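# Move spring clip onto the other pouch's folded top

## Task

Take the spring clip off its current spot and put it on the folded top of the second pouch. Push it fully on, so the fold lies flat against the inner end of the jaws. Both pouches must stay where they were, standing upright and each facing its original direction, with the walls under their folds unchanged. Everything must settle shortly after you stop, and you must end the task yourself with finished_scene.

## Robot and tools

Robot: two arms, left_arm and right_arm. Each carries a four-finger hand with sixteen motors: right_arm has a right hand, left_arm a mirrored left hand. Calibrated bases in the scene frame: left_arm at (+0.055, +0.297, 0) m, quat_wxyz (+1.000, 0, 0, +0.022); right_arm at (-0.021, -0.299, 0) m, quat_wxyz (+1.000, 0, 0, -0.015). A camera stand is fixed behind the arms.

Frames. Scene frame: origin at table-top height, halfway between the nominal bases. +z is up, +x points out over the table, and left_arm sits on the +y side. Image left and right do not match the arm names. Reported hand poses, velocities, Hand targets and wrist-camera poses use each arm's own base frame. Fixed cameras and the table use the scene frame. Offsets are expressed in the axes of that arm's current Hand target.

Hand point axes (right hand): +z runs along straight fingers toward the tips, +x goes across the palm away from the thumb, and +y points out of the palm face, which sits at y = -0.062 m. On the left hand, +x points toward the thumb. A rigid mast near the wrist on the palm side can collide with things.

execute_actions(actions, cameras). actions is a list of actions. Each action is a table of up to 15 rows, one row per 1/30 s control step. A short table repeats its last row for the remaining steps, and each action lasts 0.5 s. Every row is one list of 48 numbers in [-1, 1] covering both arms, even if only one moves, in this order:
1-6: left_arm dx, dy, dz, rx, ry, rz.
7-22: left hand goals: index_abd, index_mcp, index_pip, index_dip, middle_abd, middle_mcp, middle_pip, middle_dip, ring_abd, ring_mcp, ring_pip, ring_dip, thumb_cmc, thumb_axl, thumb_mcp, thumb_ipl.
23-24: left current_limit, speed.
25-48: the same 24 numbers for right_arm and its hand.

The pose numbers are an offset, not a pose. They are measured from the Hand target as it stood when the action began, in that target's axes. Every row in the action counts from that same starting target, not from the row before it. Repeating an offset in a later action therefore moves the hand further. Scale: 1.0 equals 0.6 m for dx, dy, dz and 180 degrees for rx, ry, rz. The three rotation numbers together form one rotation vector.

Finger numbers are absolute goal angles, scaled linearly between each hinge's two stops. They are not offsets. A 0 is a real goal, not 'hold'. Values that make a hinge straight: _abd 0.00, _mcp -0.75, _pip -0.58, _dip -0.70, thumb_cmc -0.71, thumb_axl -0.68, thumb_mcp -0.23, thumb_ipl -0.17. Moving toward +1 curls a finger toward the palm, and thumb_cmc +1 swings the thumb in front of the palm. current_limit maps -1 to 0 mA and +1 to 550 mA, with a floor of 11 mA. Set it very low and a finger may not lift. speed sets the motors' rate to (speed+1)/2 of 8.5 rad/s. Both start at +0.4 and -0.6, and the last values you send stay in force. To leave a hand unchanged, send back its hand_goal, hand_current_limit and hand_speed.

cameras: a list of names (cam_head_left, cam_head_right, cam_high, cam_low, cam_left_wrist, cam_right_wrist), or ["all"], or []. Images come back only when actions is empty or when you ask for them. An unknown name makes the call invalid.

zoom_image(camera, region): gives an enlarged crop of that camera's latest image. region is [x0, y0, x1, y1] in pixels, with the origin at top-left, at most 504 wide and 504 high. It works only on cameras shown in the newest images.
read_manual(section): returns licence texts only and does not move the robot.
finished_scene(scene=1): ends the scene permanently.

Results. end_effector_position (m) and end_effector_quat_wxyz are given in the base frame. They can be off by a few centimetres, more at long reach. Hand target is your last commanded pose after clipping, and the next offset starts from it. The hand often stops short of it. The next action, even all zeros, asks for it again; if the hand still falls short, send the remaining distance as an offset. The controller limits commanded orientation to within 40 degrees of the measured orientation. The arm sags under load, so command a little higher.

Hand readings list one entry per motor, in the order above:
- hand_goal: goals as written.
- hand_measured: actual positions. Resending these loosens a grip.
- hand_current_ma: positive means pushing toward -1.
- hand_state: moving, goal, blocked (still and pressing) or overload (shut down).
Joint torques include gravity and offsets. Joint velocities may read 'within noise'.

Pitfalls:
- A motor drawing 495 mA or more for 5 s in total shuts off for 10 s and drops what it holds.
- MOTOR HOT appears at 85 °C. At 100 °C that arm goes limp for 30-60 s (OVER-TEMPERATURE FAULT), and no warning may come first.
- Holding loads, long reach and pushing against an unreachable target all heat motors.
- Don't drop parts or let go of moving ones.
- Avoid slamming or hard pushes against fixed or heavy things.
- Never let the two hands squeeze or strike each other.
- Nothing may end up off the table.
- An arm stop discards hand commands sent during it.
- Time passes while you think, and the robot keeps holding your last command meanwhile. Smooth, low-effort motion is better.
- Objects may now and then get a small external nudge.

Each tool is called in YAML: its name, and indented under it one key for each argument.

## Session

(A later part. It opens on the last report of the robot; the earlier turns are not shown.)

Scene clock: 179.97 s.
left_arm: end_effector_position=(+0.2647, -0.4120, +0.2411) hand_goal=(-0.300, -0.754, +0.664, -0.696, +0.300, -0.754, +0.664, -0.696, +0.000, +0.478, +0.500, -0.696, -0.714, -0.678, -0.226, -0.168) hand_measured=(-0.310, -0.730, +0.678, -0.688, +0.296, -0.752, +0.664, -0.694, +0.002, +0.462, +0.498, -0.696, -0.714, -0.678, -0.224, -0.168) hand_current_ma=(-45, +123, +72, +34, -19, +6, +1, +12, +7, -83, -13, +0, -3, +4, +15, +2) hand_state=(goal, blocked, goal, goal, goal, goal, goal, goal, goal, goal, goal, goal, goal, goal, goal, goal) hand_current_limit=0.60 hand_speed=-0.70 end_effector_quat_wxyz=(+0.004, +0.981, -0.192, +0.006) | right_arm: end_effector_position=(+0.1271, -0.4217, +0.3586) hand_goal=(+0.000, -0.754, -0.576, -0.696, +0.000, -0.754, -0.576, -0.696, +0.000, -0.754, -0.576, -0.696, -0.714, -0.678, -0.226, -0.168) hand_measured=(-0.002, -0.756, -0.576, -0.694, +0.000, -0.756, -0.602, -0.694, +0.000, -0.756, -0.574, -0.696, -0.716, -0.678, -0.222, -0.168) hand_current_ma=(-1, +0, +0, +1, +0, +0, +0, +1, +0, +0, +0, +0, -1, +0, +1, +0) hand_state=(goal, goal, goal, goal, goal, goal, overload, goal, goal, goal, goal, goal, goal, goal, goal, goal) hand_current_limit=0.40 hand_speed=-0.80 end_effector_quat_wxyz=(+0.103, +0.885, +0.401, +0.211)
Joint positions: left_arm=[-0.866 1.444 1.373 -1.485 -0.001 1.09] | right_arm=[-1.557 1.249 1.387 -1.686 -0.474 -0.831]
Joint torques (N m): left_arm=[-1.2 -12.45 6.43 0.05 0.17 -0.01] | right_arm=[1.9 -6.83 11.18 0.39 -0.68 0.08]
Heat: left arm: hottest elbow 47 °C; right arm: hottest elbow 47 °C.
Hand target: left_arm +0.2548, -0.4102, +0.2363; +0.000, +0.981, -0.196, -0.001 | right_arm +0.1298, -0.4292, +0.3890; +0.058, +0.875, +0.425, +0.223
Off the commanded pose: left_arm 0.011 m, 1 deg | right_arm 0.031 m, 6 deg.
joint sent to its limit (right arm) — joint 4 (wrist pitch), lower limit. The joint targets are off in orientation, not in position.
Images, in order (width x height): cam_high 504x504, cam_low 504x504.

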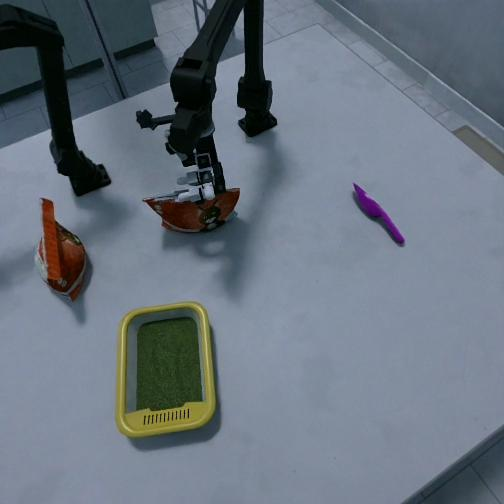

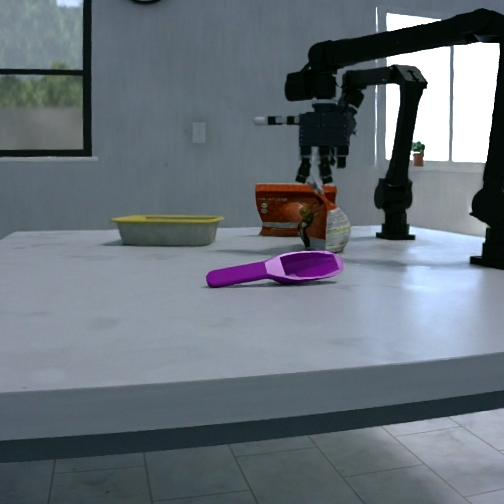

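execute_actions:
  actions:
    - [[0.02,0,-0.04,0,0,0,-0.45,-0.754,0.664,-0.696,0.45,-0.754,0.664,-0.696,0,0.479,0.5,-0.696,-0.714,-0.678,-0.226,-0.168,0.6,-0.7,0,0,0,0,0,0,0,-0.754,-0.576,-0.696,0,-0.754,-0.576,-0.696,0,-0.754,-0.576,-0.696,-0.714,-0.678,-0.226,-0.168,0.4,-0.8]]
    - [[0.01,0,-0.04,0,0,0,-0.45,-0.754,0.664,-0.696,0.45,-0.754,0.664,-0.696,0,0.479,0.5,-0.696,-0.714,-0.678,-0.226,-0.168,0.6,-0.7,0,0,0,0,0,0,0,-0.754,-0.576,-0.696,0,-0.754,-0.576,-0.696,0,-0.754,-0.576,-0.696,-0.714,-0.678,-0.226,-0.168,0.4,-0.8]]
    - [[0,0,0.03,0,0,0,-0.45,-0.754,0.664,-0.696,0.45,-0.754,0.664,-0.696,0,0.479,0.5,-0.696,-0.714,-0.678,-0.226,-0.168,0.6,-0.7,0,0,0,0,0,0,0,-0.754,-0.576,-0.696,0,-0.754,-0.576,-0.696,0,-0.754,-0.576,-0.696,-0.714,-0.678,-0.226,-0.168,0.4,-0.8]]
  cameras: ["cam_high","cam_low"]

zoom_image:
  camera: "cam_low"
  region: [285, 130, 345, 205]

zoom_image:
  camera: "cam_high"
  region: [150, 140, 220, 210]

Scene clock: 182.07 s.
left_arm: end_effector_position=(+0.2648, -0.4127, +0.2619) hand_goal=(-0.450, -0.754, +0.664, -0.696, +0.450, -0.754, +0.664, -0.696, +0.000, +0.478, +0.500, -0.696, -0.714, -0.678, -0.226, -0.168) hand_measured=(-0.452, -0.752, +0.664, -0.694, +0.444, -0.754, +0.664, -0.694, +0.002, +0.462, +0.498, -0.696, -0.714, -0.678, -0.224, -0.168) hand_current_ma=(-10, +7, +3, +10, -21, +4, +1, +12, +7, -83, -13, +0, -2, +4, +15, +2) hand_state=(goal, goal, goal, goal, goal, goal, goal, goal, goal, goal, goal, goal, goal, goal, goal, goal) hand_current_limit=0.60 hand_speed=-0.70 end_effector_quat_wxyz=(-0.007, +0.981, -0.192, -0.009) | right_arm: end_effector_position=(+0.1271, -0.4217, +0.3586) hand_goal=(+0.000, -0.754, -0.576, -0.696, +0.000, -0.754, -0.576, -0.696, +0.000, -0.754, -0.576, -0.696, -0.714, -0.678, -0.226, -0.168) hand_measured=(-0.002, -0.756, -0.576, -0.694, +0.000, -0.756, -0.602, -0.694, +0.000, -0.756, -0.574, -0.696, -0.716, -0.678, -0.222, -0.168) hand_current_ma=(-1, +0, +0, +1, +0, +0, +0, +1, +0, +0, +0, +0, -1, +0, +1, +0) hand_state=(goal, goal, goal, goal, goal, goal, overload, goal, goal, goal, goal, goal, goal, goal, goal, goal) hand_current_limit=0.40 hand_speed=-0.80 end_effector_quat_wxyz=(+0.103, +0.885, +0.401, +0.211)
Joint positions: left_arm=[-0.866 1.467 1.458 -1.584 0.001 1.09] | right_arm=[-1.557 1.249 1.387 -1.686 -0.474 -0.831]
Joint torques (N m): left_arm=[0.15 -11.63 9.02 0.66 0.07 0.2] | right_arm=[2.02 -6.83 11.37 0.27 -0.67 0.07]
Heat: left arm: hottest elbow 47 °C; right arm: hottest elbow 47 °C.
Hand target: left_arm +0.2715, -0.4172, +0.2662; -0.001, +0.981, -0.196, +0.000 | right_arm +0.1298, -0.4292, +0.3890; +0.058, +0.875, +0.425, +0.223
Off the commanded pose: left_arm 0.009 m, 1 deg | right_arm 0.031 m, 6 deg.
joint sent to its limit (right arm) — joint 4 (wrist pitch), lower limit. The joint targets are off in orientation, not in position.
Images, in order (width x height): cam_high 504x504, cam_low 504x504.

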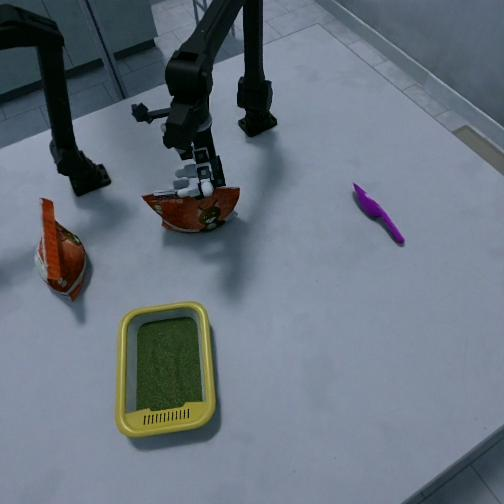

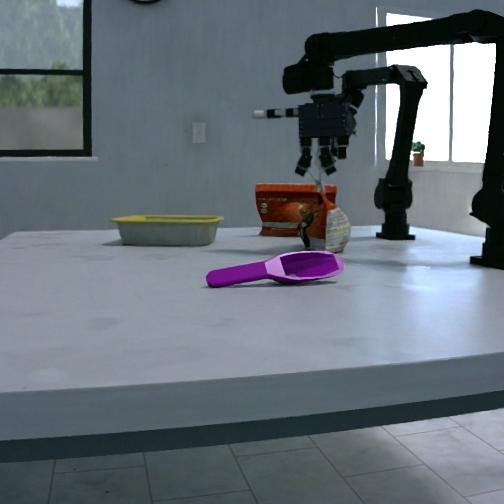

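Scaled by 6.720 from the camera's 504x504 image, which has a finer 720x720 frame.

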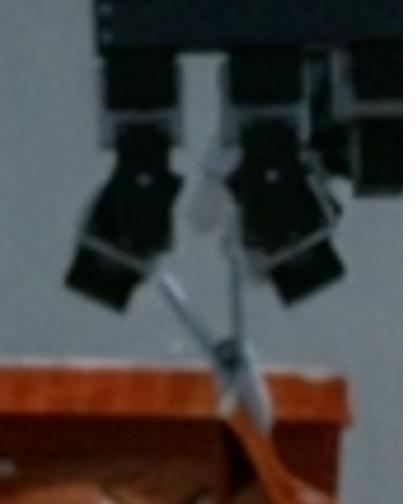

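Scaled by 7.200 from the camera's 504x504 image, which has a finer 720x720 frame.

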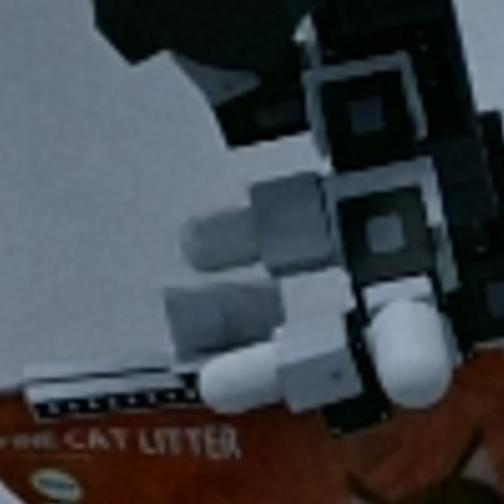

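execute_actions:
  actions:
    - [[-0.0168,0.0173,0.014,0,0,0,-0.45,-0.754,0.664,-0.696,0.45,-0.754,0.664,-0.696,0,0.479,0.5,-0.696,-0.714,-0.678,-0.226,-0.168,0.6,-0.7,0,0,0,0,0,0,0,-0.754,-0.576,-0.696,0,-0.754,-0.576,-0.696,0,-0.754,-0.576,-0.696,-0.714,-0.678,-0.226,-0.168,0.4,-0.8]]
  cameras: ["cam_high","cam_low"]

zoom_image:
  camera: "cam_low"
  region: [285, 130, 345, 205]

zoom_image:
  camera: "cam_high"
  region: [150, 140, 220, 210]

Scene clock: 183.20 s.
left_arm: end_effector_position=(+0.2614, -0.4189, +0.2593) hand_goal=(-0.450, -0.754, +0.664, -0.696, +0.450, -0.754, +0.664, -0.696, +0.000, +0.478, +0.500, -0.696, -0.714, -0.678, -0.226, -0.168) hand_measured=(-0.452, -0.752, +0.664, -0.694, +0.444, -0.754, +0.664, -0.694, +0.002, +0.462, +0.498, -0.696, -0.714, -0.678, -0.224, -0.168) hand_current_ma=(-10, +6, +2, +10, -21, +4, +1, +12, +7, -83, -13, +0, -2, +4, +15, +2) hand_state=(goal, goal, goal, goal, goal, goal, goal, goal, goal, goal, goal, goal, goal, goal, goal, goal) hand_current_limit=0.60 hand_speed=-0.70 end_effector_quat_wxyz=(-0.002, +0.980, -0.198, -0.003) | right_arm: end_effector_position=(+0.1271, -0.4217, +0.3586) hand_goal=(+0.000, -0.754, -0.576, -0.696, +0.000, -0.754, -0.576, -0.696, +0.000, -0.754, -0.576, -0.696, -0.714, -0.678, -0.226, -0.168) hand_measured=(-0.002, -0.756, -0.576, -0.694, +0.000, -0.756, -0.602, -0.694, +0.000, -0.756, -0.574, -0.696, -0.716, -0.678, -0.222, -0.168) hand_current_ma=(-1, +0, +0, +1, +0, +0, +0, +1, +0, +0, +0, +0, -1, +0, +1, +0) hand_state=(goal, goal, goal, goal, goal, goal, overload, goal, goal, goal, goal, goal, goal, goal, goal, goal) hand_current_limit=0.40 hand_speed=-0.80 end_effector_quat_wxyz=(+0.103, +0.885, +0.401, +0.211)
Joint positions: left_arm=[-0.88 1.467 1.449 -1.561 0.001 1.089] | right_arm=[-1.557 1.249 1.387 -1.686 -0.474 -0.831]
Joint torques (N m): left_arm=[-1.2 -12.51 7.21 0.73 0.09 -0.11] | right_arm=[1.55 -6.83 11.3 0.38 -0.68 0.07]
Heat: left arm: hottest elbow 47 °C; right arm: hottest elbow 48 °C.
Hand target: left_arm +0.2582, -0.4229, +0.2579; +0.000, +0.981, -0.196, +0.000 | right_arm +0.1298, -0.4292, +0.3890; +0.058, +0.875, +0.425, +0.223
Off the commanded pose: left_arm 0.005 m, 0 deg | right_arm 0.031 m, 6 deg.
joint sent to its limit (right arm) — joint 4 (wrist pitch), lower limit. The joint targets are off in orientation, not in position.
Images, in order (width x height): cam_high 504x504, cam_low 504x504.

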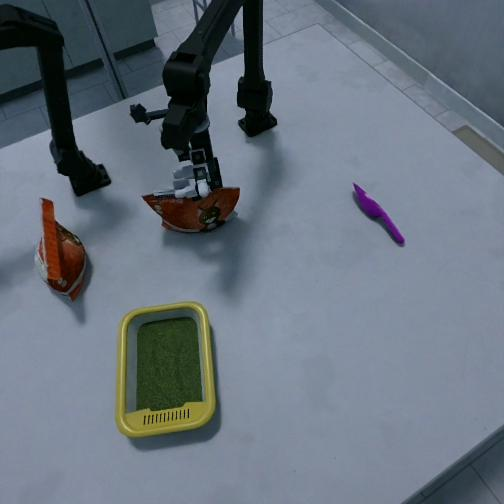

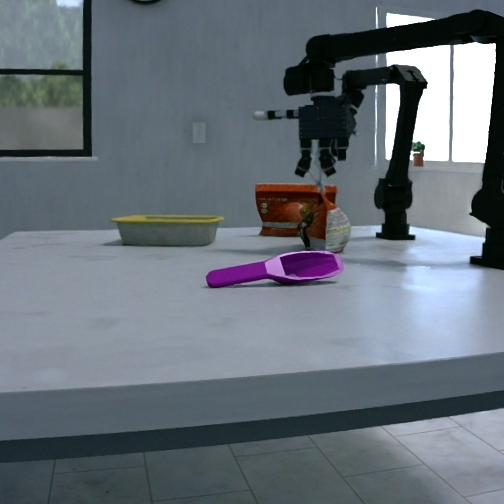

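Scaled by 6.720 from the camera's 504x504 image, which has a finer 720x720 frame.

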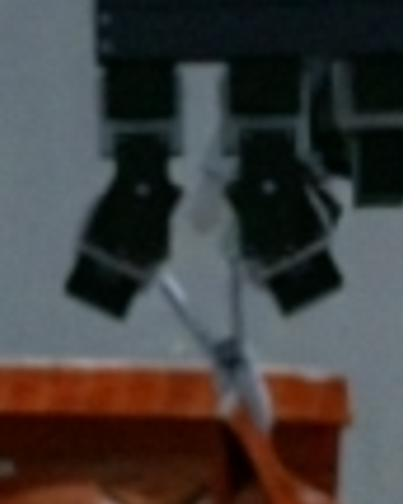

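Scaled by 7.200 from the camera's 504x504 image, which has a finer 720x720 frame.

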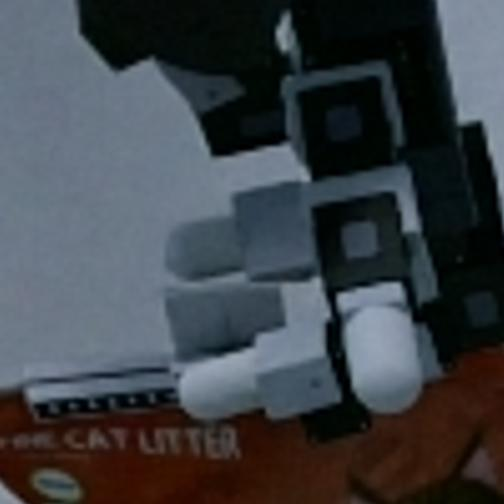

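execute_actions:
  actions:
    - [[-0.002,0,0.018,0,0,0,-0.45,-0.754,0.664,-0.696,0.45,-0.754,0.664,-0.696,0,0.479,0.5,-0.696,-0.714,-0.678,-0.226,-0.168,0.6,-0.7,0,0,0,0,0,0,0,-0.754,-0.576,-0.696,0,-0.754,-0.576,-0.696,0,-0.754,-0.576,-0.696,-0.714,-0.678,-0.226,-0.168,0.4,-0.8]]
    - [[-0.002,0,0.018,0,0,0,-0.45,-0.754,0.664,-0.696,0.45,-0.754,0.664,-0.696,0,0.479,0.5,-0.696,-0.714,-0.678,-0.226,-0.168,0.6,-0.7,0,0,0,0,0,0,0,-0.754,-0.576,-0.696,0,-0.754,-0.576,-0.696,0,-0.754,-0.576,-0.696,-0.714,-0.678,-0.226,-0.168,0.4,-0.8]]
  cameras: ["cam_high","cam_low"]

zoom_image:
  camera: "cam_low"
  region: [285, 130, 345, 205]

zoom_image:
  camera: "cam_high"
  region: [150, 140, 220, 210]

Scene clock: 184.63 s.
left_arm: end_effector_position=(+0.2663, -0.4229, +0.2436) hand_goal=(-0.450, -0.754, +0.664, -0.696, +0.450, -0.754, +0.664, -0.696, +0.000, +0.478, +0.500, -0.696, -0.714, -0.678, -0.226, -0.168) hand_measured=(-0.460, -0.746, +0.664, -0.694, +0.450, -0.754, +0.662, -0.694, +0.002, +0.462, +0.498, -0.696, -0.714, -0.678, -0.224, -0.168) hand_current_ma=(-43, +37, -3, +9, -4, +4, -6, +10, +7, -83, -13, +0, -2, +4, +15, +2) hand_state=(goal, goal, goal, goal, goal, goal, goal, goal, goal, goal, goal, goal, goal, goal, goal, goal) hand_current_limit=0.60 hand_speed=-0.70 end_effector_quat_wxyz=(+0.004, +0.982, -0.190, +0.008) | right_arm: end_effector_position=(+0.1271, -0.4217, +0.3586) hand_goal=(+0.000, -0.754, -0.576, -0.696, +0.000, -0.754, -0.576, -0.696, +0.000, -0.754, -0.576, -0.696, -0.714, -0.678, -0.226, -0.168) hand_measured=(-0.002, -0.756, -0.576, -0.694, +0.000, -0.756, -0.602, -0.694, +0.000, -0.756, -0.574, -0.696, -0.716, -0.678, -0.222, -0.168) hand_current_ma=(-1, +0, +0, +1, +0, +0, +0, +1, +0, +0, +0, +0, -1, +0, +1, +0) hand_state=(goal, goal, goal, goal, goal, goal, overload, goal, goal, goal, goal, goal, goal, goal, goal, goal) hand_current_limit=0.40 hand_speed=-0.80 end_effector_quat_wxyz=(+0.103, +0.885, +0.401, +0.211)
Joint positions: left_arm=[-0.881 1.466 1.403 -1.491 -0.004 1.073] | right_arm=[-1.557 1.249 1.387 -1.686 -0.474 -0.831]
Joint torques (N m): left_arm=[-1.2 -12.63 6.16 0.25 0.27 0.01] | right_arm=[1.9 -6.48 11.22 0.5 -0.71 0.06]
Heat: left arm: hottest elbow 46 °C; right arm: hottest elbow 48 °C.
Hand target: left_arm +0.2558, -0.4220, +0.2362; +0.000, +0.981, -0.196, -0.001 | right_arm +0.1298, -0.4292, +0.3890; +0.058, +0.875, +0.425, +0.223
Off the commanded pose: left_arm 0.013 m, 1 deg | right_arm 0.031 m, 6 deg.
joint sent to its limit (right arm) — joint 4 (wrist pitch), lower limit. The joint targets are off in orientation, not in position.
Images, in order (width x height): cam_high 504x504, cam_low 504x504.

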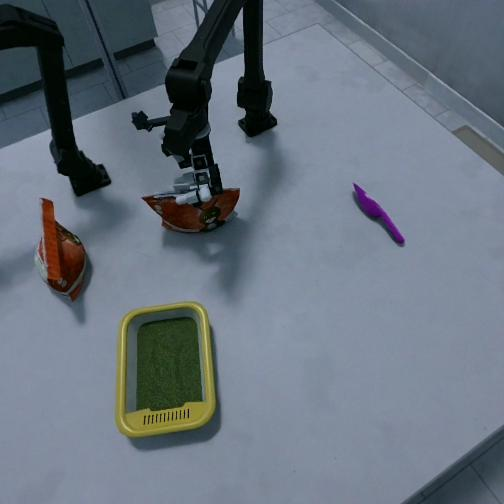

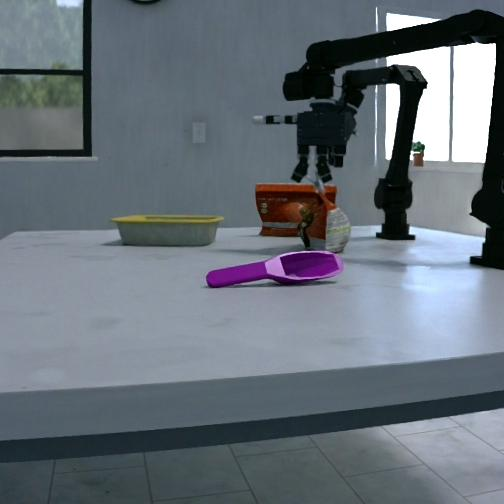

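Scaled by 6.720 from the camera's 504x504 image, which has a finer 720x720 frame.

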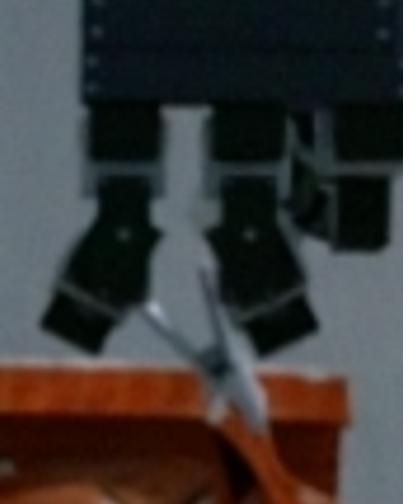

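Scaled by 7.200 from the camera's 504x504 image, which has a finer 720x720 frame.

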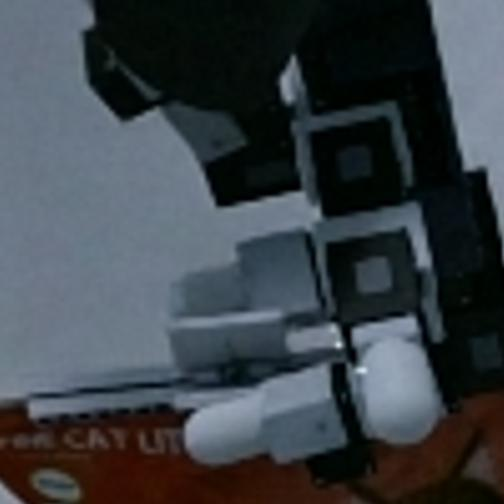

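execute_actions:
  actions:
    - [[0.012,-0.015,-0.07,0,0,0,-0.45,-0.754,0.664,-0.696,0.45,-0.754,0.664,-0.696,0,0.479,0.5,-0.696,-0.714,-0.678,-0.226,-0.168,0.6,-0.7,0,0,0,0,0,0,0,-0.754,-0.576,-0.696,0,-0.754,-0.576,-0.696,0,-0.754,-0.576,-0.696,-0.714,-0.678,-0.226,-0.168,0.4,-0.8]]
    - [[0.0055,-0.0175,0.01,0,0,0,-0.45,-0.754,0.664,-0.696,0.45,-0.754,0.664,-0.696,0,0.479,0.5,-0.696,-0.714,-0.678,-0.226,-0.168,0.6,-0.7,0,0,0,0,0,0,0,-0.754,-0.576,-0.696,0,-0.754,-0.576,-0.696,0,-0.754,-0.576,-0.696,-0.714,-0.678,-0.226,-0.168,0.4,-0.8]]
    - [[0,0,0.012,0,0,0,-0.45,-0.754,0.664,-0.696,0.45,-0.754,0.664,-0.696,0,0.479,0.5,-0.696,-0.714,-0.678,-0.226,-0.168,0.6,-0.7,0,0,0,0,0,0,0,-0.754,-0.576,-0.696,0,-0.754,-0.576,-0.696,0,-0.754,-0.576,-0.696,-0.714,-0.678,-0.226,-0.168,0.4,-0.8]]
  cameras: ["cam_high","cam_low"]

zoom_image:
  camera: "cam_low"
  region: [285, 130, 345, 205]

zoom_image:
  camera: "cam_high"
  region: [150, 140, 220, 210]

Scene clock: 187.73 s.
left_arm: end_effector_position=(+0.2660, -0.4059, +0.2538) hand_goal=(-0.450, -0.754, +0.664, -0.696, +0.450, -0.754, +0.664, -0.696, +0.000, +0.478, +0.500, -0.696, -0.714, -0.678, -0.226, -0.168) hand_measured=(-0.452, -0.752, +0.664, -0.694, +0.450, -0.754, +0.656, -0.696, +0.002, +0.462, +0.498, -0.696, -0.714, -0.678, -0.224, -0.168) hand_current_ma=(-10, +7, +2, +9, +4, +4, -37, -1, +7, -83, -13, +0, -2, +4, +15, +2) hand_state=(goal, goal, goal, goal, goal, goal, goal, goal, goal, goal, goal, goal, goal, goal, goal, goal) hand_current_limit=0.60 hand_speed=-0.70 end_effector_quat_wxyz=(-0.012, +0.981, -0.193, -0.014) | right_arm: end_effector_position=(+0.1271, -0.4217, +0.3586) hand_goal=(+0.000, -0.754, -0.576, -0.696, +0.000, -0.754, -0.576, -0.696, +0.000, -0.754, -0.576, -0.696, -0.714, -0.678, -0.226, -0.168) hand_measured=(-0.002, -0.756, -0.576, -0.694, +0.000, -0.756, -0.602, -0.694, +0.000, -0.756, -0.574, -0.696, -0.716, -0.678, -0.222, -0.168) hand_current_ma=(-1, +0, +0, +1, +0, +0, +0, +1, +0, +0, +0, +0, -1, +0, +1, +0) hand_state=(goal, goal, goal, goal, goal, goal, overload, goal, goal, goal, goal, goal, goal, goal, goal, goal) hand_current_limit=0.40 hand_speed=-0.80 end_effector_quat_wxyz=(+0.103, +0.885, +0.401, +0.211)
Joint positions: left_arm=[-0.855 1.466 1.438 -1.579 -0.002 1.106] | right_arm=[-1.557 1.249 1.387 -1.686 -0.474 -0.831]
Joint torques (N m): left_arm=[0.5 -12.69 9.01 0.68 0.18 0.2] | right_arm=[2.14 -6.53 11.34 0.35 -0.71 0.06]
Heat: left arm: hottest elbow 46 °C; right arm: hottest elbow 48 °C.
Hand target: left_arm +0.2730, -0.4081, +0.2650; +0.000, +0.981, -0.196, -0.001 | right_arm +0.1298, -0.4292, +0.3890; +0.058, +0.875, +0.425, +0.223
Off the commanded pose: left_arm 0.013 m, 2 deg | right_arm 0.031 m, 6 deg.
joint sent to its limit (right arm) — joint 4 (wrist pitch), lower limit. The joint targets are off in orientation, not in position.
Images, in order (width x height): cam_high 504x504, cam_low 504x504.

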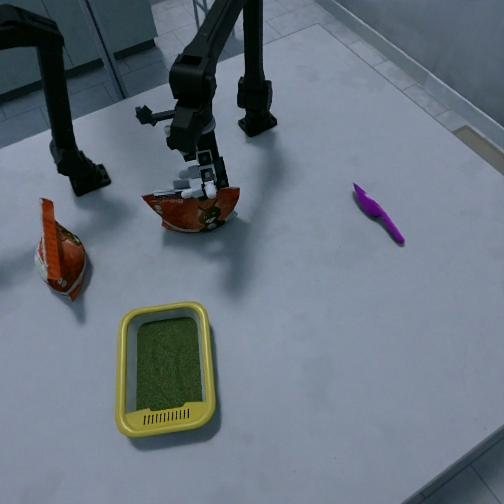

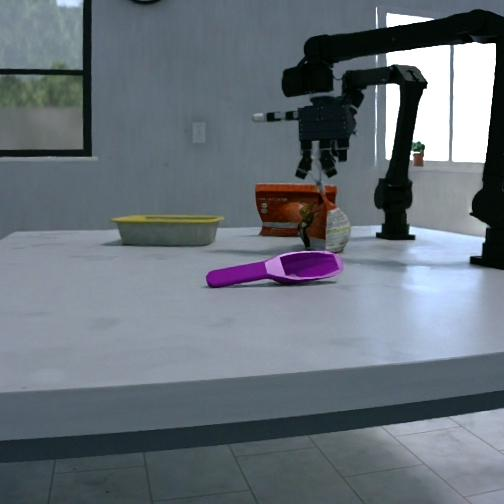

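Scaled by 6.720 from the camera's 504x504 image, which has a finer 720x720 frame.

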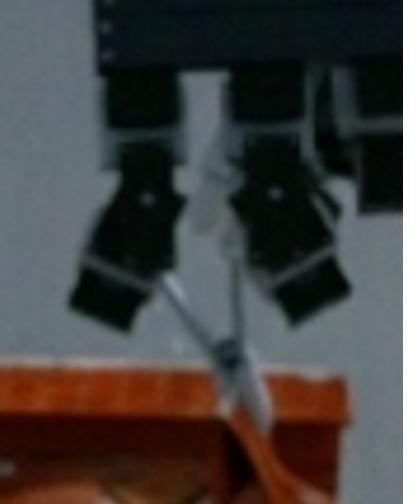

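Scaled by 7.200 from the camera's 504x504 image, which has a finer 720x720 frame.

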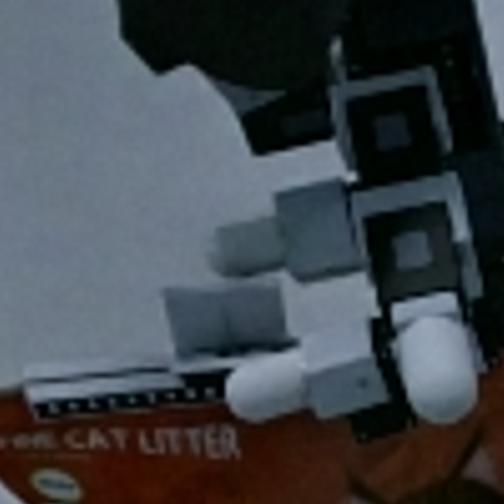

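execute_actions:
  actions:
    - [[-0.004,0,0.025,0,0,0,-0.45,-0.754,0.664,-0.696,0.45,-0.754,0.664,-0.696,0,0.479,0.5,-0.696,-0.714,-0.678,-0.226,-0.168,0.6,-0.7,0,0,0,0,0,0,0,-0.754,-0.576,-0.696,0,-0.754,-0.576,-0.696,0,-0.754,-0.576,-0.696,-0.714,-0.678,-0.226,-0.168,0.4,-0.8]]
  cameras: ["cam_high","cam_low"]

zoom_image:
  camera: "cam_low"
  region: [285, 130, 345, 205]

zoom_image:
  camera: "cam_high"
  region: [150, 140, 220, 210]

Scene clock: 188.70 s.
left_arm: end_effector_position=(+0.2690, -0.4094, +0.2474) hand_goal=(-0.450, -0.754, +0.664, -0.696, +0.450, -0.754, +0.664, -0.696, +0.000, +0.478, +0.500, -0.696, -0.714, -0.678, -0.226, -0.168) hand_measured=(-0.452, -0.752, +0.664, -0.694, +0.450, -0.754, +0.656, -0.696, +0.002, +0.462, +0.498, -0.696, -0.714, -0.678, -0.224, -0.168) hand_current_ma=(-10, +6, +2, +9, +4, +4, -36, -1, +7, -83, -13, +0, -2, +4, +15, +2) hand_state=(goal, goal, goal, goal, goal, goal, goal, goal, goal, goal, goal, goal, goal, goal, goal, goal) hand_current_limit=0.60 hand_speed=-0.70 end_effector_quat_wxyz=(-0.006, +0.981, -0.193, -0.006) | right_arm: end_effector_position=(+0.1271, -0.4217, +0.3586) hand_goal=(+0.000, -0.754, -0.576, -0.696, +0.000, -0.754, -0.576, -0.696, +0.000, -0.754, -0.576, -0.696, -0.714, -0.678, -0.226, -0.168) hand_measured=(-0.002, -0.756, -0.576, -0.694, +0.000, -0.756, -0.602, -0.694, +0.000, -0.756, -0.574, -0.696, -0.716, -0.678, -0.222, -0.168) hand_current_ma=(-1, +0, +0, +1, +0, +0, +0, +1, +0, +0, +0, +0, -1, +0, +1, +0) hand_state=(goal, goal, goal, goal, goal, goal, overload, goal, goal, goal, goal, goal, goal, goal, goal, goal) hand_current_limit=0.40 hand_speed=-0.80 end_effector_quat_wxyz=(+0.103, +0.885, +0.401, +0.211)
Joint positions: left_arm=[-0.855 1.466 1.418 -1.54 -0.002 1.106] | right_arm=[-1.557 1.249 1.387 -1.686 -0.474 -0.831]
Joint torques (N m): left_arm=[0.26 -12.92 7.2 0.7 0.19 0.17] | right_arm=[2.2 -7.18 11.25 0.32 -0.7 0.07]
Heat: left arm: hottest elbow 46 °C; right arm: hottest elbow 48 °C.
Hand target: left_arm +0.2708, -0.4072, +0.2499; +0.000, +0.981, -0.196, -0.001 | right_arm +0.1298, -0.4292, +0.3890; +0.058, +0.875, +0.425, +0.223
Off the commanded pose: left_arm 0.004 m, 1 deg | right_arm 0.031 m, 6 deg.
joint sent to its limit (right arm) — joint 4 (wrist pitch), lower limit. The joint targets are off in orientation, not in position.
Images, in order (width x height): cam_high 504x504, cam_low 504x504.

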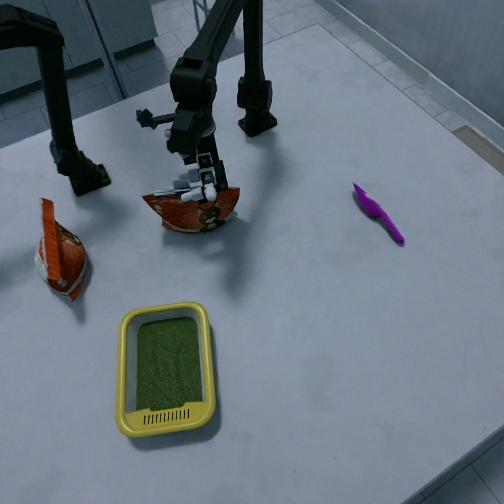

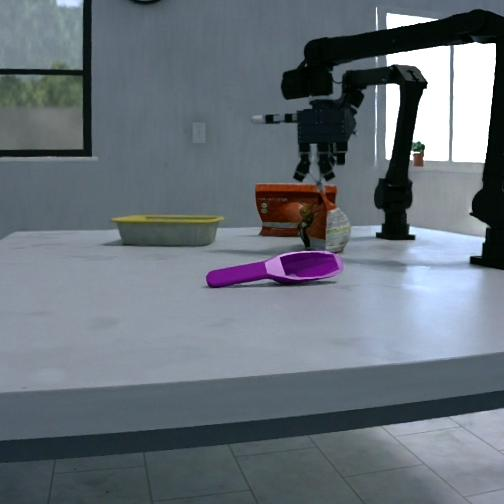

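Scaled by 6.720 from the camera's 504x504 image, which has a finer 720x720 frame.

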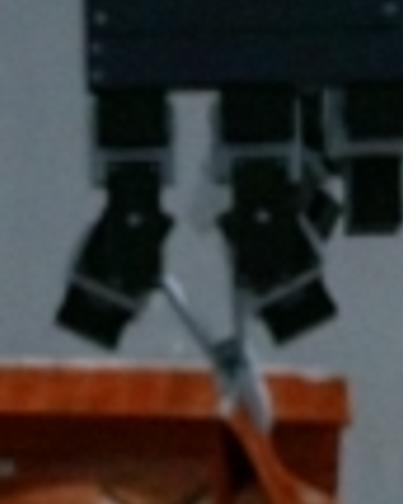

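Scaled by 7.200 from the camera's 504x504 image, which has a finer 720x720 frame.

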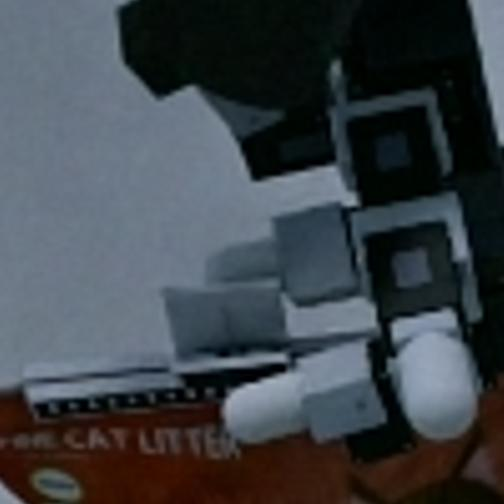

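execute_actions:
  actions:
    - [[-0.006,0,0.006,0,0,0,-0.3,-0.754,0.664,-0.696,0.3,-0.754,0.664,-0.696,0,0.479,0.5,-0.696,-0.714,-0.678,-0.226,-0.168,0.6,-0.7,0,0,0,0,0,0,0,-0.754,-0.576,-0.696,0,-0.754,-0.576,-0.696,0,-0.754,-0.576,-0.696,-0.714,-0.678,-0.226,-0.168,0.4,-0.8]]
  cameras: ["cam_high","cam_low"]

zoom_image:
  camera: "cam_low"
  region: [285, 130, 345, 205]

zoom_image:
  camera: "cam_high"
  region: [150, 140, 220, 210]

Scene clock: 189.67 s.
left_arm: end_effector_position=(+0.2674, -0.4076, +0.2404) hand_goal=(-0.300, -0.754, +0.664, -0.696, +0.300, -0.754, +0.664, -0.696, +0.000, +0.478, +0.500, -0.696, -0.714, -0.678, -0.226, -0.168) hand_measured=(-0.302, -0.752, +0.664, -0.694, +0.302, -0.754, +0.656, -0.696, +0.002, +0.462, +0.498, -0.696, -0.714, -0.678, -0.224, -0.168) hand_current_ma=(-12, +6, +2, +9, +10, +4, -36, -1, +7, -83, -13, +0, -2, +4, +15, +2) hand_state=(goal, goal, goal, goal, goal, goal, goal, goal, goal, goal, goal, goal, goal, goal, goal, goal) hand_current_limit=0.60 hand_speed=-0.70 end_effector_quat_wxyz=(-0.008, +0.981, -0.193, -0.009) | right_arm: end_effector_position=(+0.1271, -0.4217, +0.3586) hand_goal=(+0.000, -0.754, -0.576, -0.696, +0.000, -0.754, -0.576, -0.696, +0.000, -0.754, -0.576, -0.696, -0.714, -0.678, -0.226, -0.168) hand_measured=(-0.002, -0.756, -0.576, -0.694, +0.000, -0.756, -0.602, -0.694, +0.000, -0.756, -0.574, -0.696, -0.716, -0.678, -0.222, -0.168) hand_current_ma=(-1, +0, +0, +1, +0, +0, +0, +1, +0, +0, +0, +0, -1, +0, +1, +0) hand_state=(goal, goal, goal, goal, goal, goal, overload, goal, goal, goal, goal, goal, goal, goal, goal, goal) hand_current_limit=0.40 hand_speed=-0.80 end_effector_quat_wxyz=(+0.103, +0.885, +0.401, +0.211)
Joint positions: left_arm=[-0.855 1.465 1.4 -1.53 -0.002 1.106] | right_arm=[-1.557 1.249 1.387 -1.686 -0.474 -0.831]
Joint torques (N m): left_arm=[0.09 -13.57 7.15 0.72 0.2 0.13] | right_arm=[1.55 -6.59 11.22 0.32 -0.67 0.07]
Heat: left arm: hottest elbow 46 °C; right arm: hottest elbow 48 °C.
Hand target: left_arm +0.2674, -0.4057, +0.2464; +0.000, +0.981, -0.196, -0.001 | right_arm +0.1298, -0.4292, +0.3890; +0.058, +0.875, +0.425, +0.223
Off the commanded pose: left_arm 0.006 m, 1 deg | right_arm 0.031 m, 6 deg.
joint sent to its limit (right arm) — joint 4 (wrist pitch), lower limit. The joint targets are off in orientation, not in position.
Images, in order (width x height): cam_high 504x504, cam_low 504x504.

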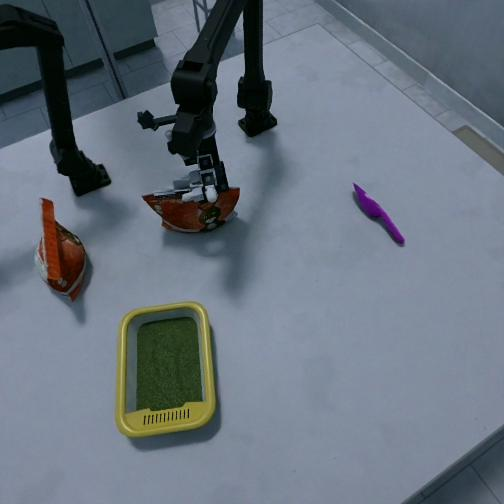

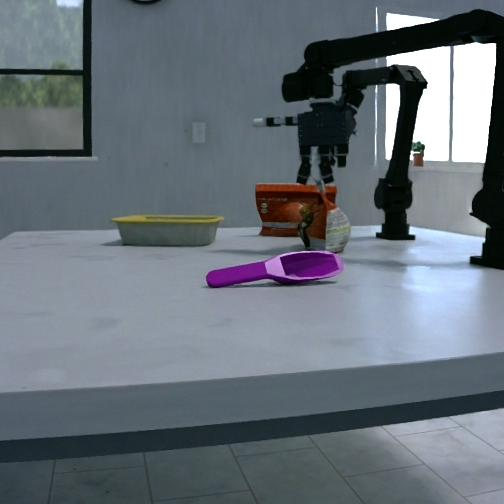

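Scaled by 6.720 from the camera's 504x504 image, which has a finer 720x720 frame.

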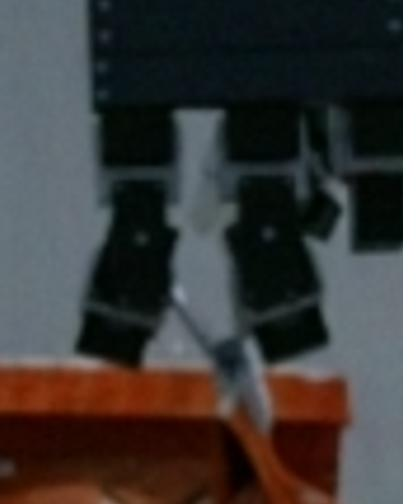

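Scaled by 7.200 from the camera's 504x504 image, which has a finer 720x720 frame.

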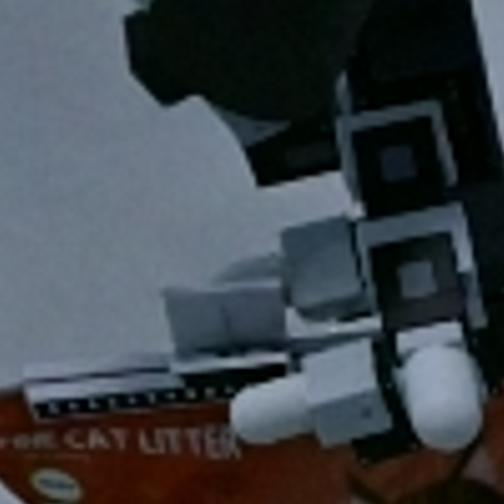

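execute_actions:
  actions:
    - [[0,0,0,0,0,0,0.4,-0.754,0.664,-0.696,-0.4,-0.754,0.664,-0.696,0,0.479,0.5,-0.696,-0.714,-0.678,-0.226,-0.168,0.78,-0.85,0,0,0,0,0,0,0,-0.754,-0.576,-0.696,0,-0.754,-0.576,-0.696,0,-0.754,-0.576,-0.696,-0.714,-0.678,-0.226,-0.168,0.4,-0.8]]
    - [[0,0,0,0,0,0,0.4,-0.754,0.664,-0.696,-0.4,-0.754,0.664,-0.696,0,0.479,0.5,-0.696,-0.714,-0.678,-0.226,-0.168,0.78,-0.85,0,0,0,0,0,0,0,-0.754,-0.576,-0.696,0,-0.754,-0.576,-0.696,0,-0.754,-0.576,-0.696,-0.714,-0.678,-0.226,-0.168,0.4,-0.8]]
  cameras: ["cam_high","cam_low","cam_left_wrist"]

zoom_image:
  camera: "cam_low"
  region: [285, 130, 345, 205]

zoom_image:
  camera: "cam_high"
  region: [150, 140, 220, 210]

zoom_image:
  camera: "cam_left_wrist"
  region: [50, 0, 250, 120]

Scene clock: 191.40 s.
left_arm: end_effector_position=(+0.2654, -0.4068, +0.2399) hand_goal=(+0.400, -0.754, +0.664, -0.696, -0.400, -0.754, +0.664, -0.696, +0.000, +0.478, +0.500, -0.696, -0.714, -0.678, -0.226, -0.168) hand_measured=(+0.300, -0.770, +0.712, -0.680, +0.046, -0.746, +0.652, -0.700, +0.002, +0.462, +0.498, -0.696, -0.714, -0.678, -0.224, -0.168) hand_current_ma=(-435, -79, +232, +77, +489, +37, -57, -18, +7, -83, -13, +0, -2, +4, +15, +2) hand_state=(blocked, goal, blocked, goal, blocked, goal, goal, goal, goal, goal, goal, goal, goal, goal, goal, goal) hand_current_limit=0.78 hand_speed=-0.85 end_effector_quat_wxyz=(-0.008, +0.980, -0.198, -0.011) | right_arm: end_effector_position=(+0.1271, -0.4217, +0.3586) hand_goal=(+0.000, -0.754, -0.576, -0.696, +0.000, -0.754, -0.576, -0.696, +0.000, -0.754, -0.576, -0.696, -0.714, -0.678, -0.226, -0.168) hand_measured=(-0.002, -0.756, -0.576, -0.694, +0.000, -0.756, -0.602, -0.694, +0.000, -0.756, -0.574, -0.696, -0.716, -0.678, -0.222, -0.168) hand_current_ma=(-1, +0, +0, +1, +0, +0, +0, +1, +0, +0, +0, +0, -1, +0, +1, +0) hand_state=(goal, goal, goal, goal, goal, goal, overload, goal, goal, goal, goal, goal, goal, goal, goal, goal) hand_current_limit=0.40 hand_speed=-0.80 end_effector_quat_wxyz=(+0.103, +0.885, +0.401, +0.211)
Joint positions: left_arm=[-0.855 1.463 1.397 -1.53 0.001 1.115] | right_arm=[-1.557 1.249 1.387 -1.686 -0.474 -0.831]
Joint torques (N m): left_arm=[0.03 -13.33 7.46 0.66 0.08 0.06] | right_arm=[1.73 -6.89 11.3 0.29 -0.64 0.01]
Heat: left arm: hottest elbow 46 °C; right arm: hottest elbow 48 °C.
Hand target: left_arm +0.2675, -0.4057, +0.2464; -0.001, +0.981, -0.196, -0.001 | right_arm +0.1298, -0.4292, +0.3890; +0.058, +0.875, +0.425, +0.223
Off the commanded pose: left_arm 0.007 m, 1 deg | right_arm 0.031 m, 6 deg.
joint sent to its limit (right arm) — joint 4 (wrist pitch), lower limit. The joint targets are off in orientation, not in position.
Images, in order (width x height): cam_high 504x504, cam_low 504x504, cam_left_wrist 504x504.

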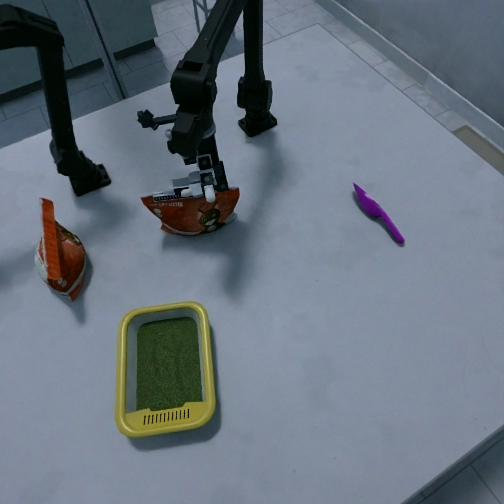

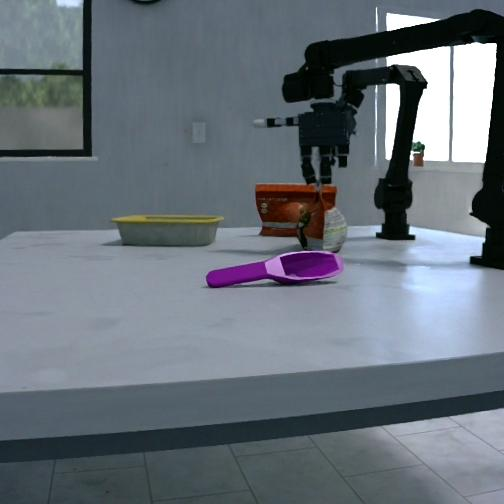

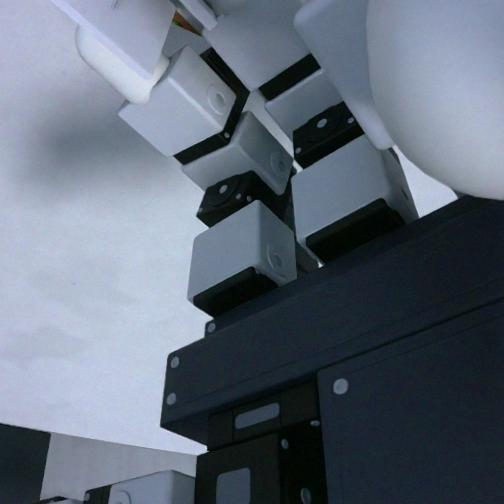

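Scaled by 6.720 from the camera's 504x504 image, which has a finer 720x720 frame.

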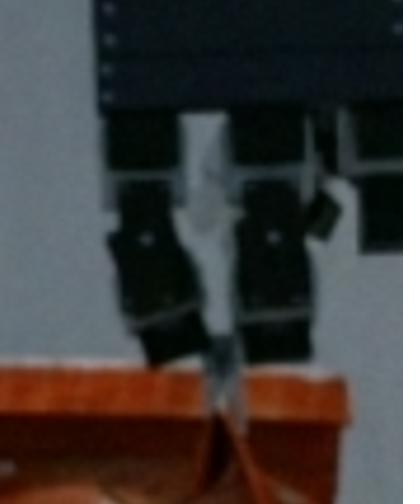

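Scaled by 7.200 from the camera's 504x504 image, which has a finer 720x720 frame.

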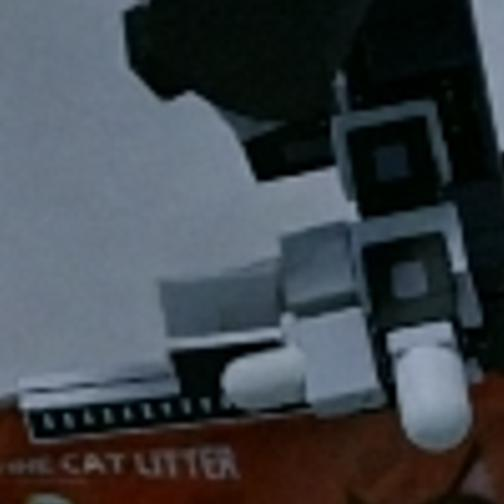

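Scaled by 2.520 from the camera's 504x504 image, which has a finer 720x720 frame.

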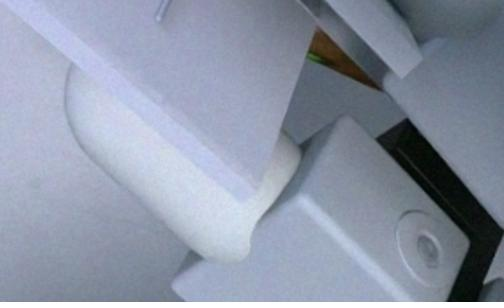

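zoom_image:
  camera: "cam_low"
  region: [300, 170, 340, 210]

zoom_image:
  camera: "cam_high"
  region: [140, 170, 200, 215]

zoom_image:
  camera: "cam_left_wrist"
  region: [40, 0, 140, 60]

Scaled by 12.600 from the camera's 504x504 image, which has a finer 720x720 frame.

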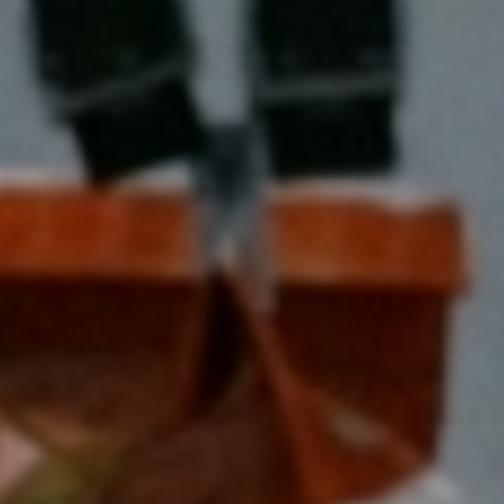

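Scaled by 8.400 from the camera's 504x504 image, which has a finer 720x720 frame.

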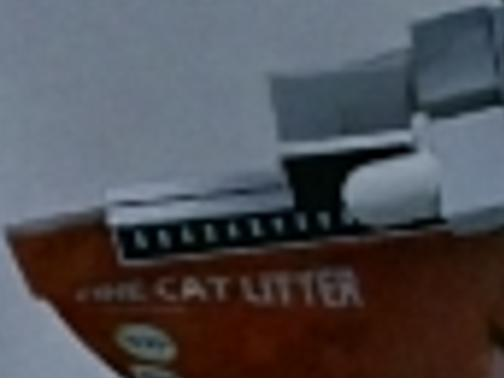

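Scaled by 5.040 from the camera's 504x504 image, which has a finer 720x720 frame.

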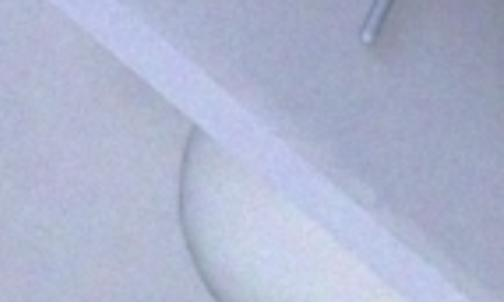

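execute_actions:
  actions:
    - [[0,0,0,0,0,0,-0.3,-0.754,0.664,-0.696,0.3,-0.754,0.664,-0.696,0,0.479,0.5,-0.696,-0.714,-0.678,-0.226,-0.168,0.6,-0.7,0,0,0,0,0,0,0,-0.754,-0.576,-0.696,0,-0.754,-0.576,-0.696,0,-0.754,-0.576,-0.696,-0.714,-0.678,-0.226,-0.168,0.4,-0.8]]
    - [[0.016,0,-0.06,0,0,0,-0.3,-0.754,0.664,-0.696,0.3,-0.754,0.664,-0.696,0,0.479,0.5,-0.696,-0.714,-0.678,-0.226,-0.168,0.6,-0.7,0,0,0,0,0,0,0,-0.754,-0.576,-0.696,0,-0.754,-0.576,-0.696,0,-0.754,-0.576,-0.696,-0.714,-0.678,-0.226,-0.168,0.4,-0.8]]
    - [[-0.02,0,0.042,0,0,0,-0.3,-0.754,0.664,-0.696,0.3,-0.754,0.664,-0.696,0,0.479,0.5,-0.696,-0.714,-0.678,-0.226,-0.168,0.6,-0.7,0,0,0,0,0,0,0,-0.754,-0.576,-0.696,0,-0.754,-0.576,-0.696,0,-0.754,-0.576,-0.696,-0.714,-0.678,-0.226,-0.168,0.4,-0.8]]
  cameras: ["cam_high","cam_low"]

zoom_image:
  camera: "cam_low"
  region: [285, 130, 345, 205]

zoom_image:
  camera: "cam_high"
  region: [150, 140, 220, 210]

Scene clock: 194.77 s.
left_arm: end_effector_position=(+0.2654, -0.4062, +0.2514) hand_goal=(-0.300, -0.754, +0.664, -0.696, +0.300, -0.754, +0.664, -0.696, +0.000, +0.478, +0.500, -0.696, -0.714, -0.678, -0.226, -0.168) hand_measured=(-0.296, -0.756, +0.664, -0.694, +0.296, -0.752, +0.658, -0.700, +0.002, +0.462, +0.498, -0.696, -0.714, -0.678, -0.224, -0.168) hand_current_ma=(+16, -10, -4, +8, -19, +6, -32, -16, +7, -83, -13, +0, -3, +4, +15, +2) hand_state=(goal, goal, goal, goal, goal, goal, goal, goal, goal, goal, goal, goal, goal, goal, goal, goal) hand_current_limit=0.60 hand_speed=-0.70 end_effector_quat_wxyz=(-0.007, +0.980, -0.198, -0.010) | right_arm: end_effector_position=(+0.1271, -0.4217, +0.3586) hand_goal=(+0.000, -0.754, -0.576, -0.696, +0.000, -0.754, -0.576, -0.696, +0.000, -0.754, -0.576, -0.696, -0.714, -0.678, -0.226, -0.168) hand_measured=(-0.002, -0.756, -0.576, -0.694, +0.000, -0.756, -0.602, -0.694, +0.000, -0.756, -0.574, -0.696, -0.716, -0.678, -0.222, -0.168) hand_current_ma=(-1, +0, +0, +1, +0, +0, +0, +1, +0, +0, +0, +0, -1, +0, +1, +0) hand_state=(goal, goal, goal, goal, goal, goal, overload, goal, goal, goal, goal, goal, goal, goal, goal, goal) hand_current_limit=0.40 hand_speed=-0.80 end_effector_quat_wxyz=(+0.103, +0.885, +0.401, +0.211)
Joint positions: left_arm=[-0.854 1.459 1.422 -1.558 0.001 1.115] | right_arm=[-1.557 1.249 1.387 -1.686 -0.474 -0.831]
Joint torques (N m): left_arm=[-0.32 -13.63 7.17 0.73 0.08 0.03] | right_arm=[1.96 -6.48 11.34 0.29 -0.69 0.08]
Heat: left arm: hottest elbow 45 °C; right arm: hottest elbow 48 °C.
Hand target: left_arm +0.2654, -0.4047, +0.2572; -0.001, +0.981, -0.196, -0.001 | right_arm +0.1298, -0.4292, +0.3890; +0.058, +0.875, +0.425, +0.223
Off the commanded pose: left_arm 0.006 m, 1 deg | right_arm 0.031 m, 6 deg.
joint sent to its limit (right arm) — joint 4 (wrist pitch), lower limit. The joint targets are off in orientation, not in position.
Images, in order (width x height): cam_high 504x504, cam_low 504x504.

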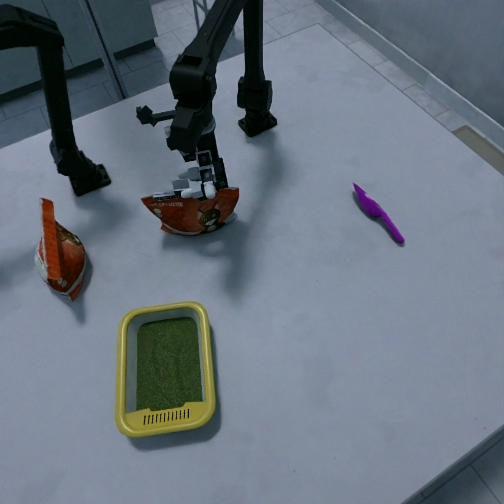

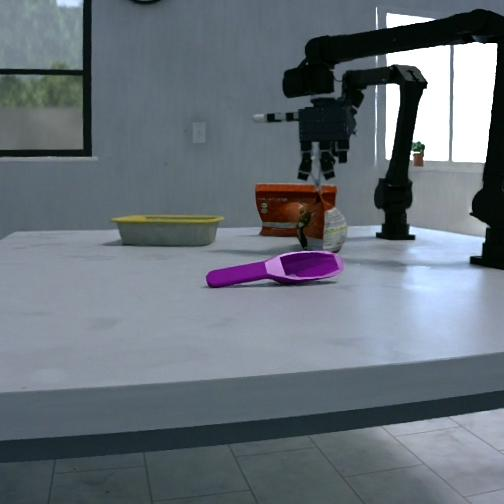

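Scaled by 6.720 from the camera's 504x504 image, which has a finer 720x720 frame.

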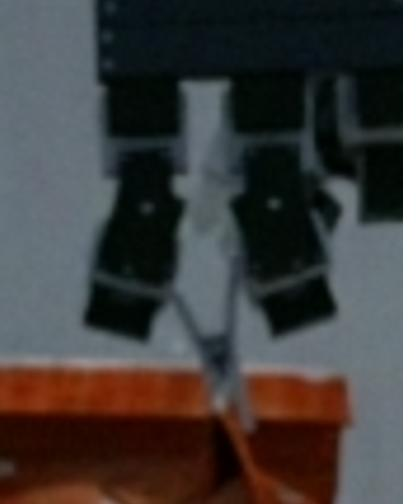

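Scaled by 7.200 from the camera's 504x504 image, which has a finer 720x720 frame.

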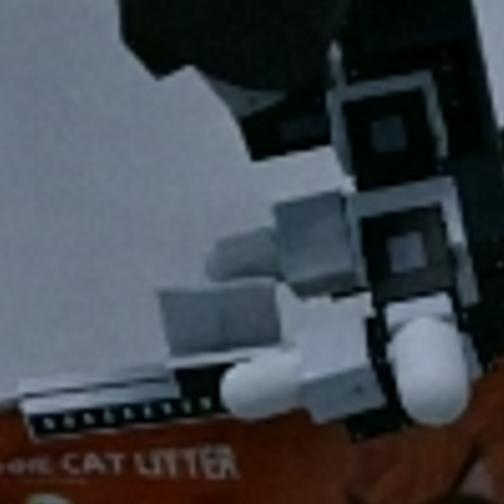

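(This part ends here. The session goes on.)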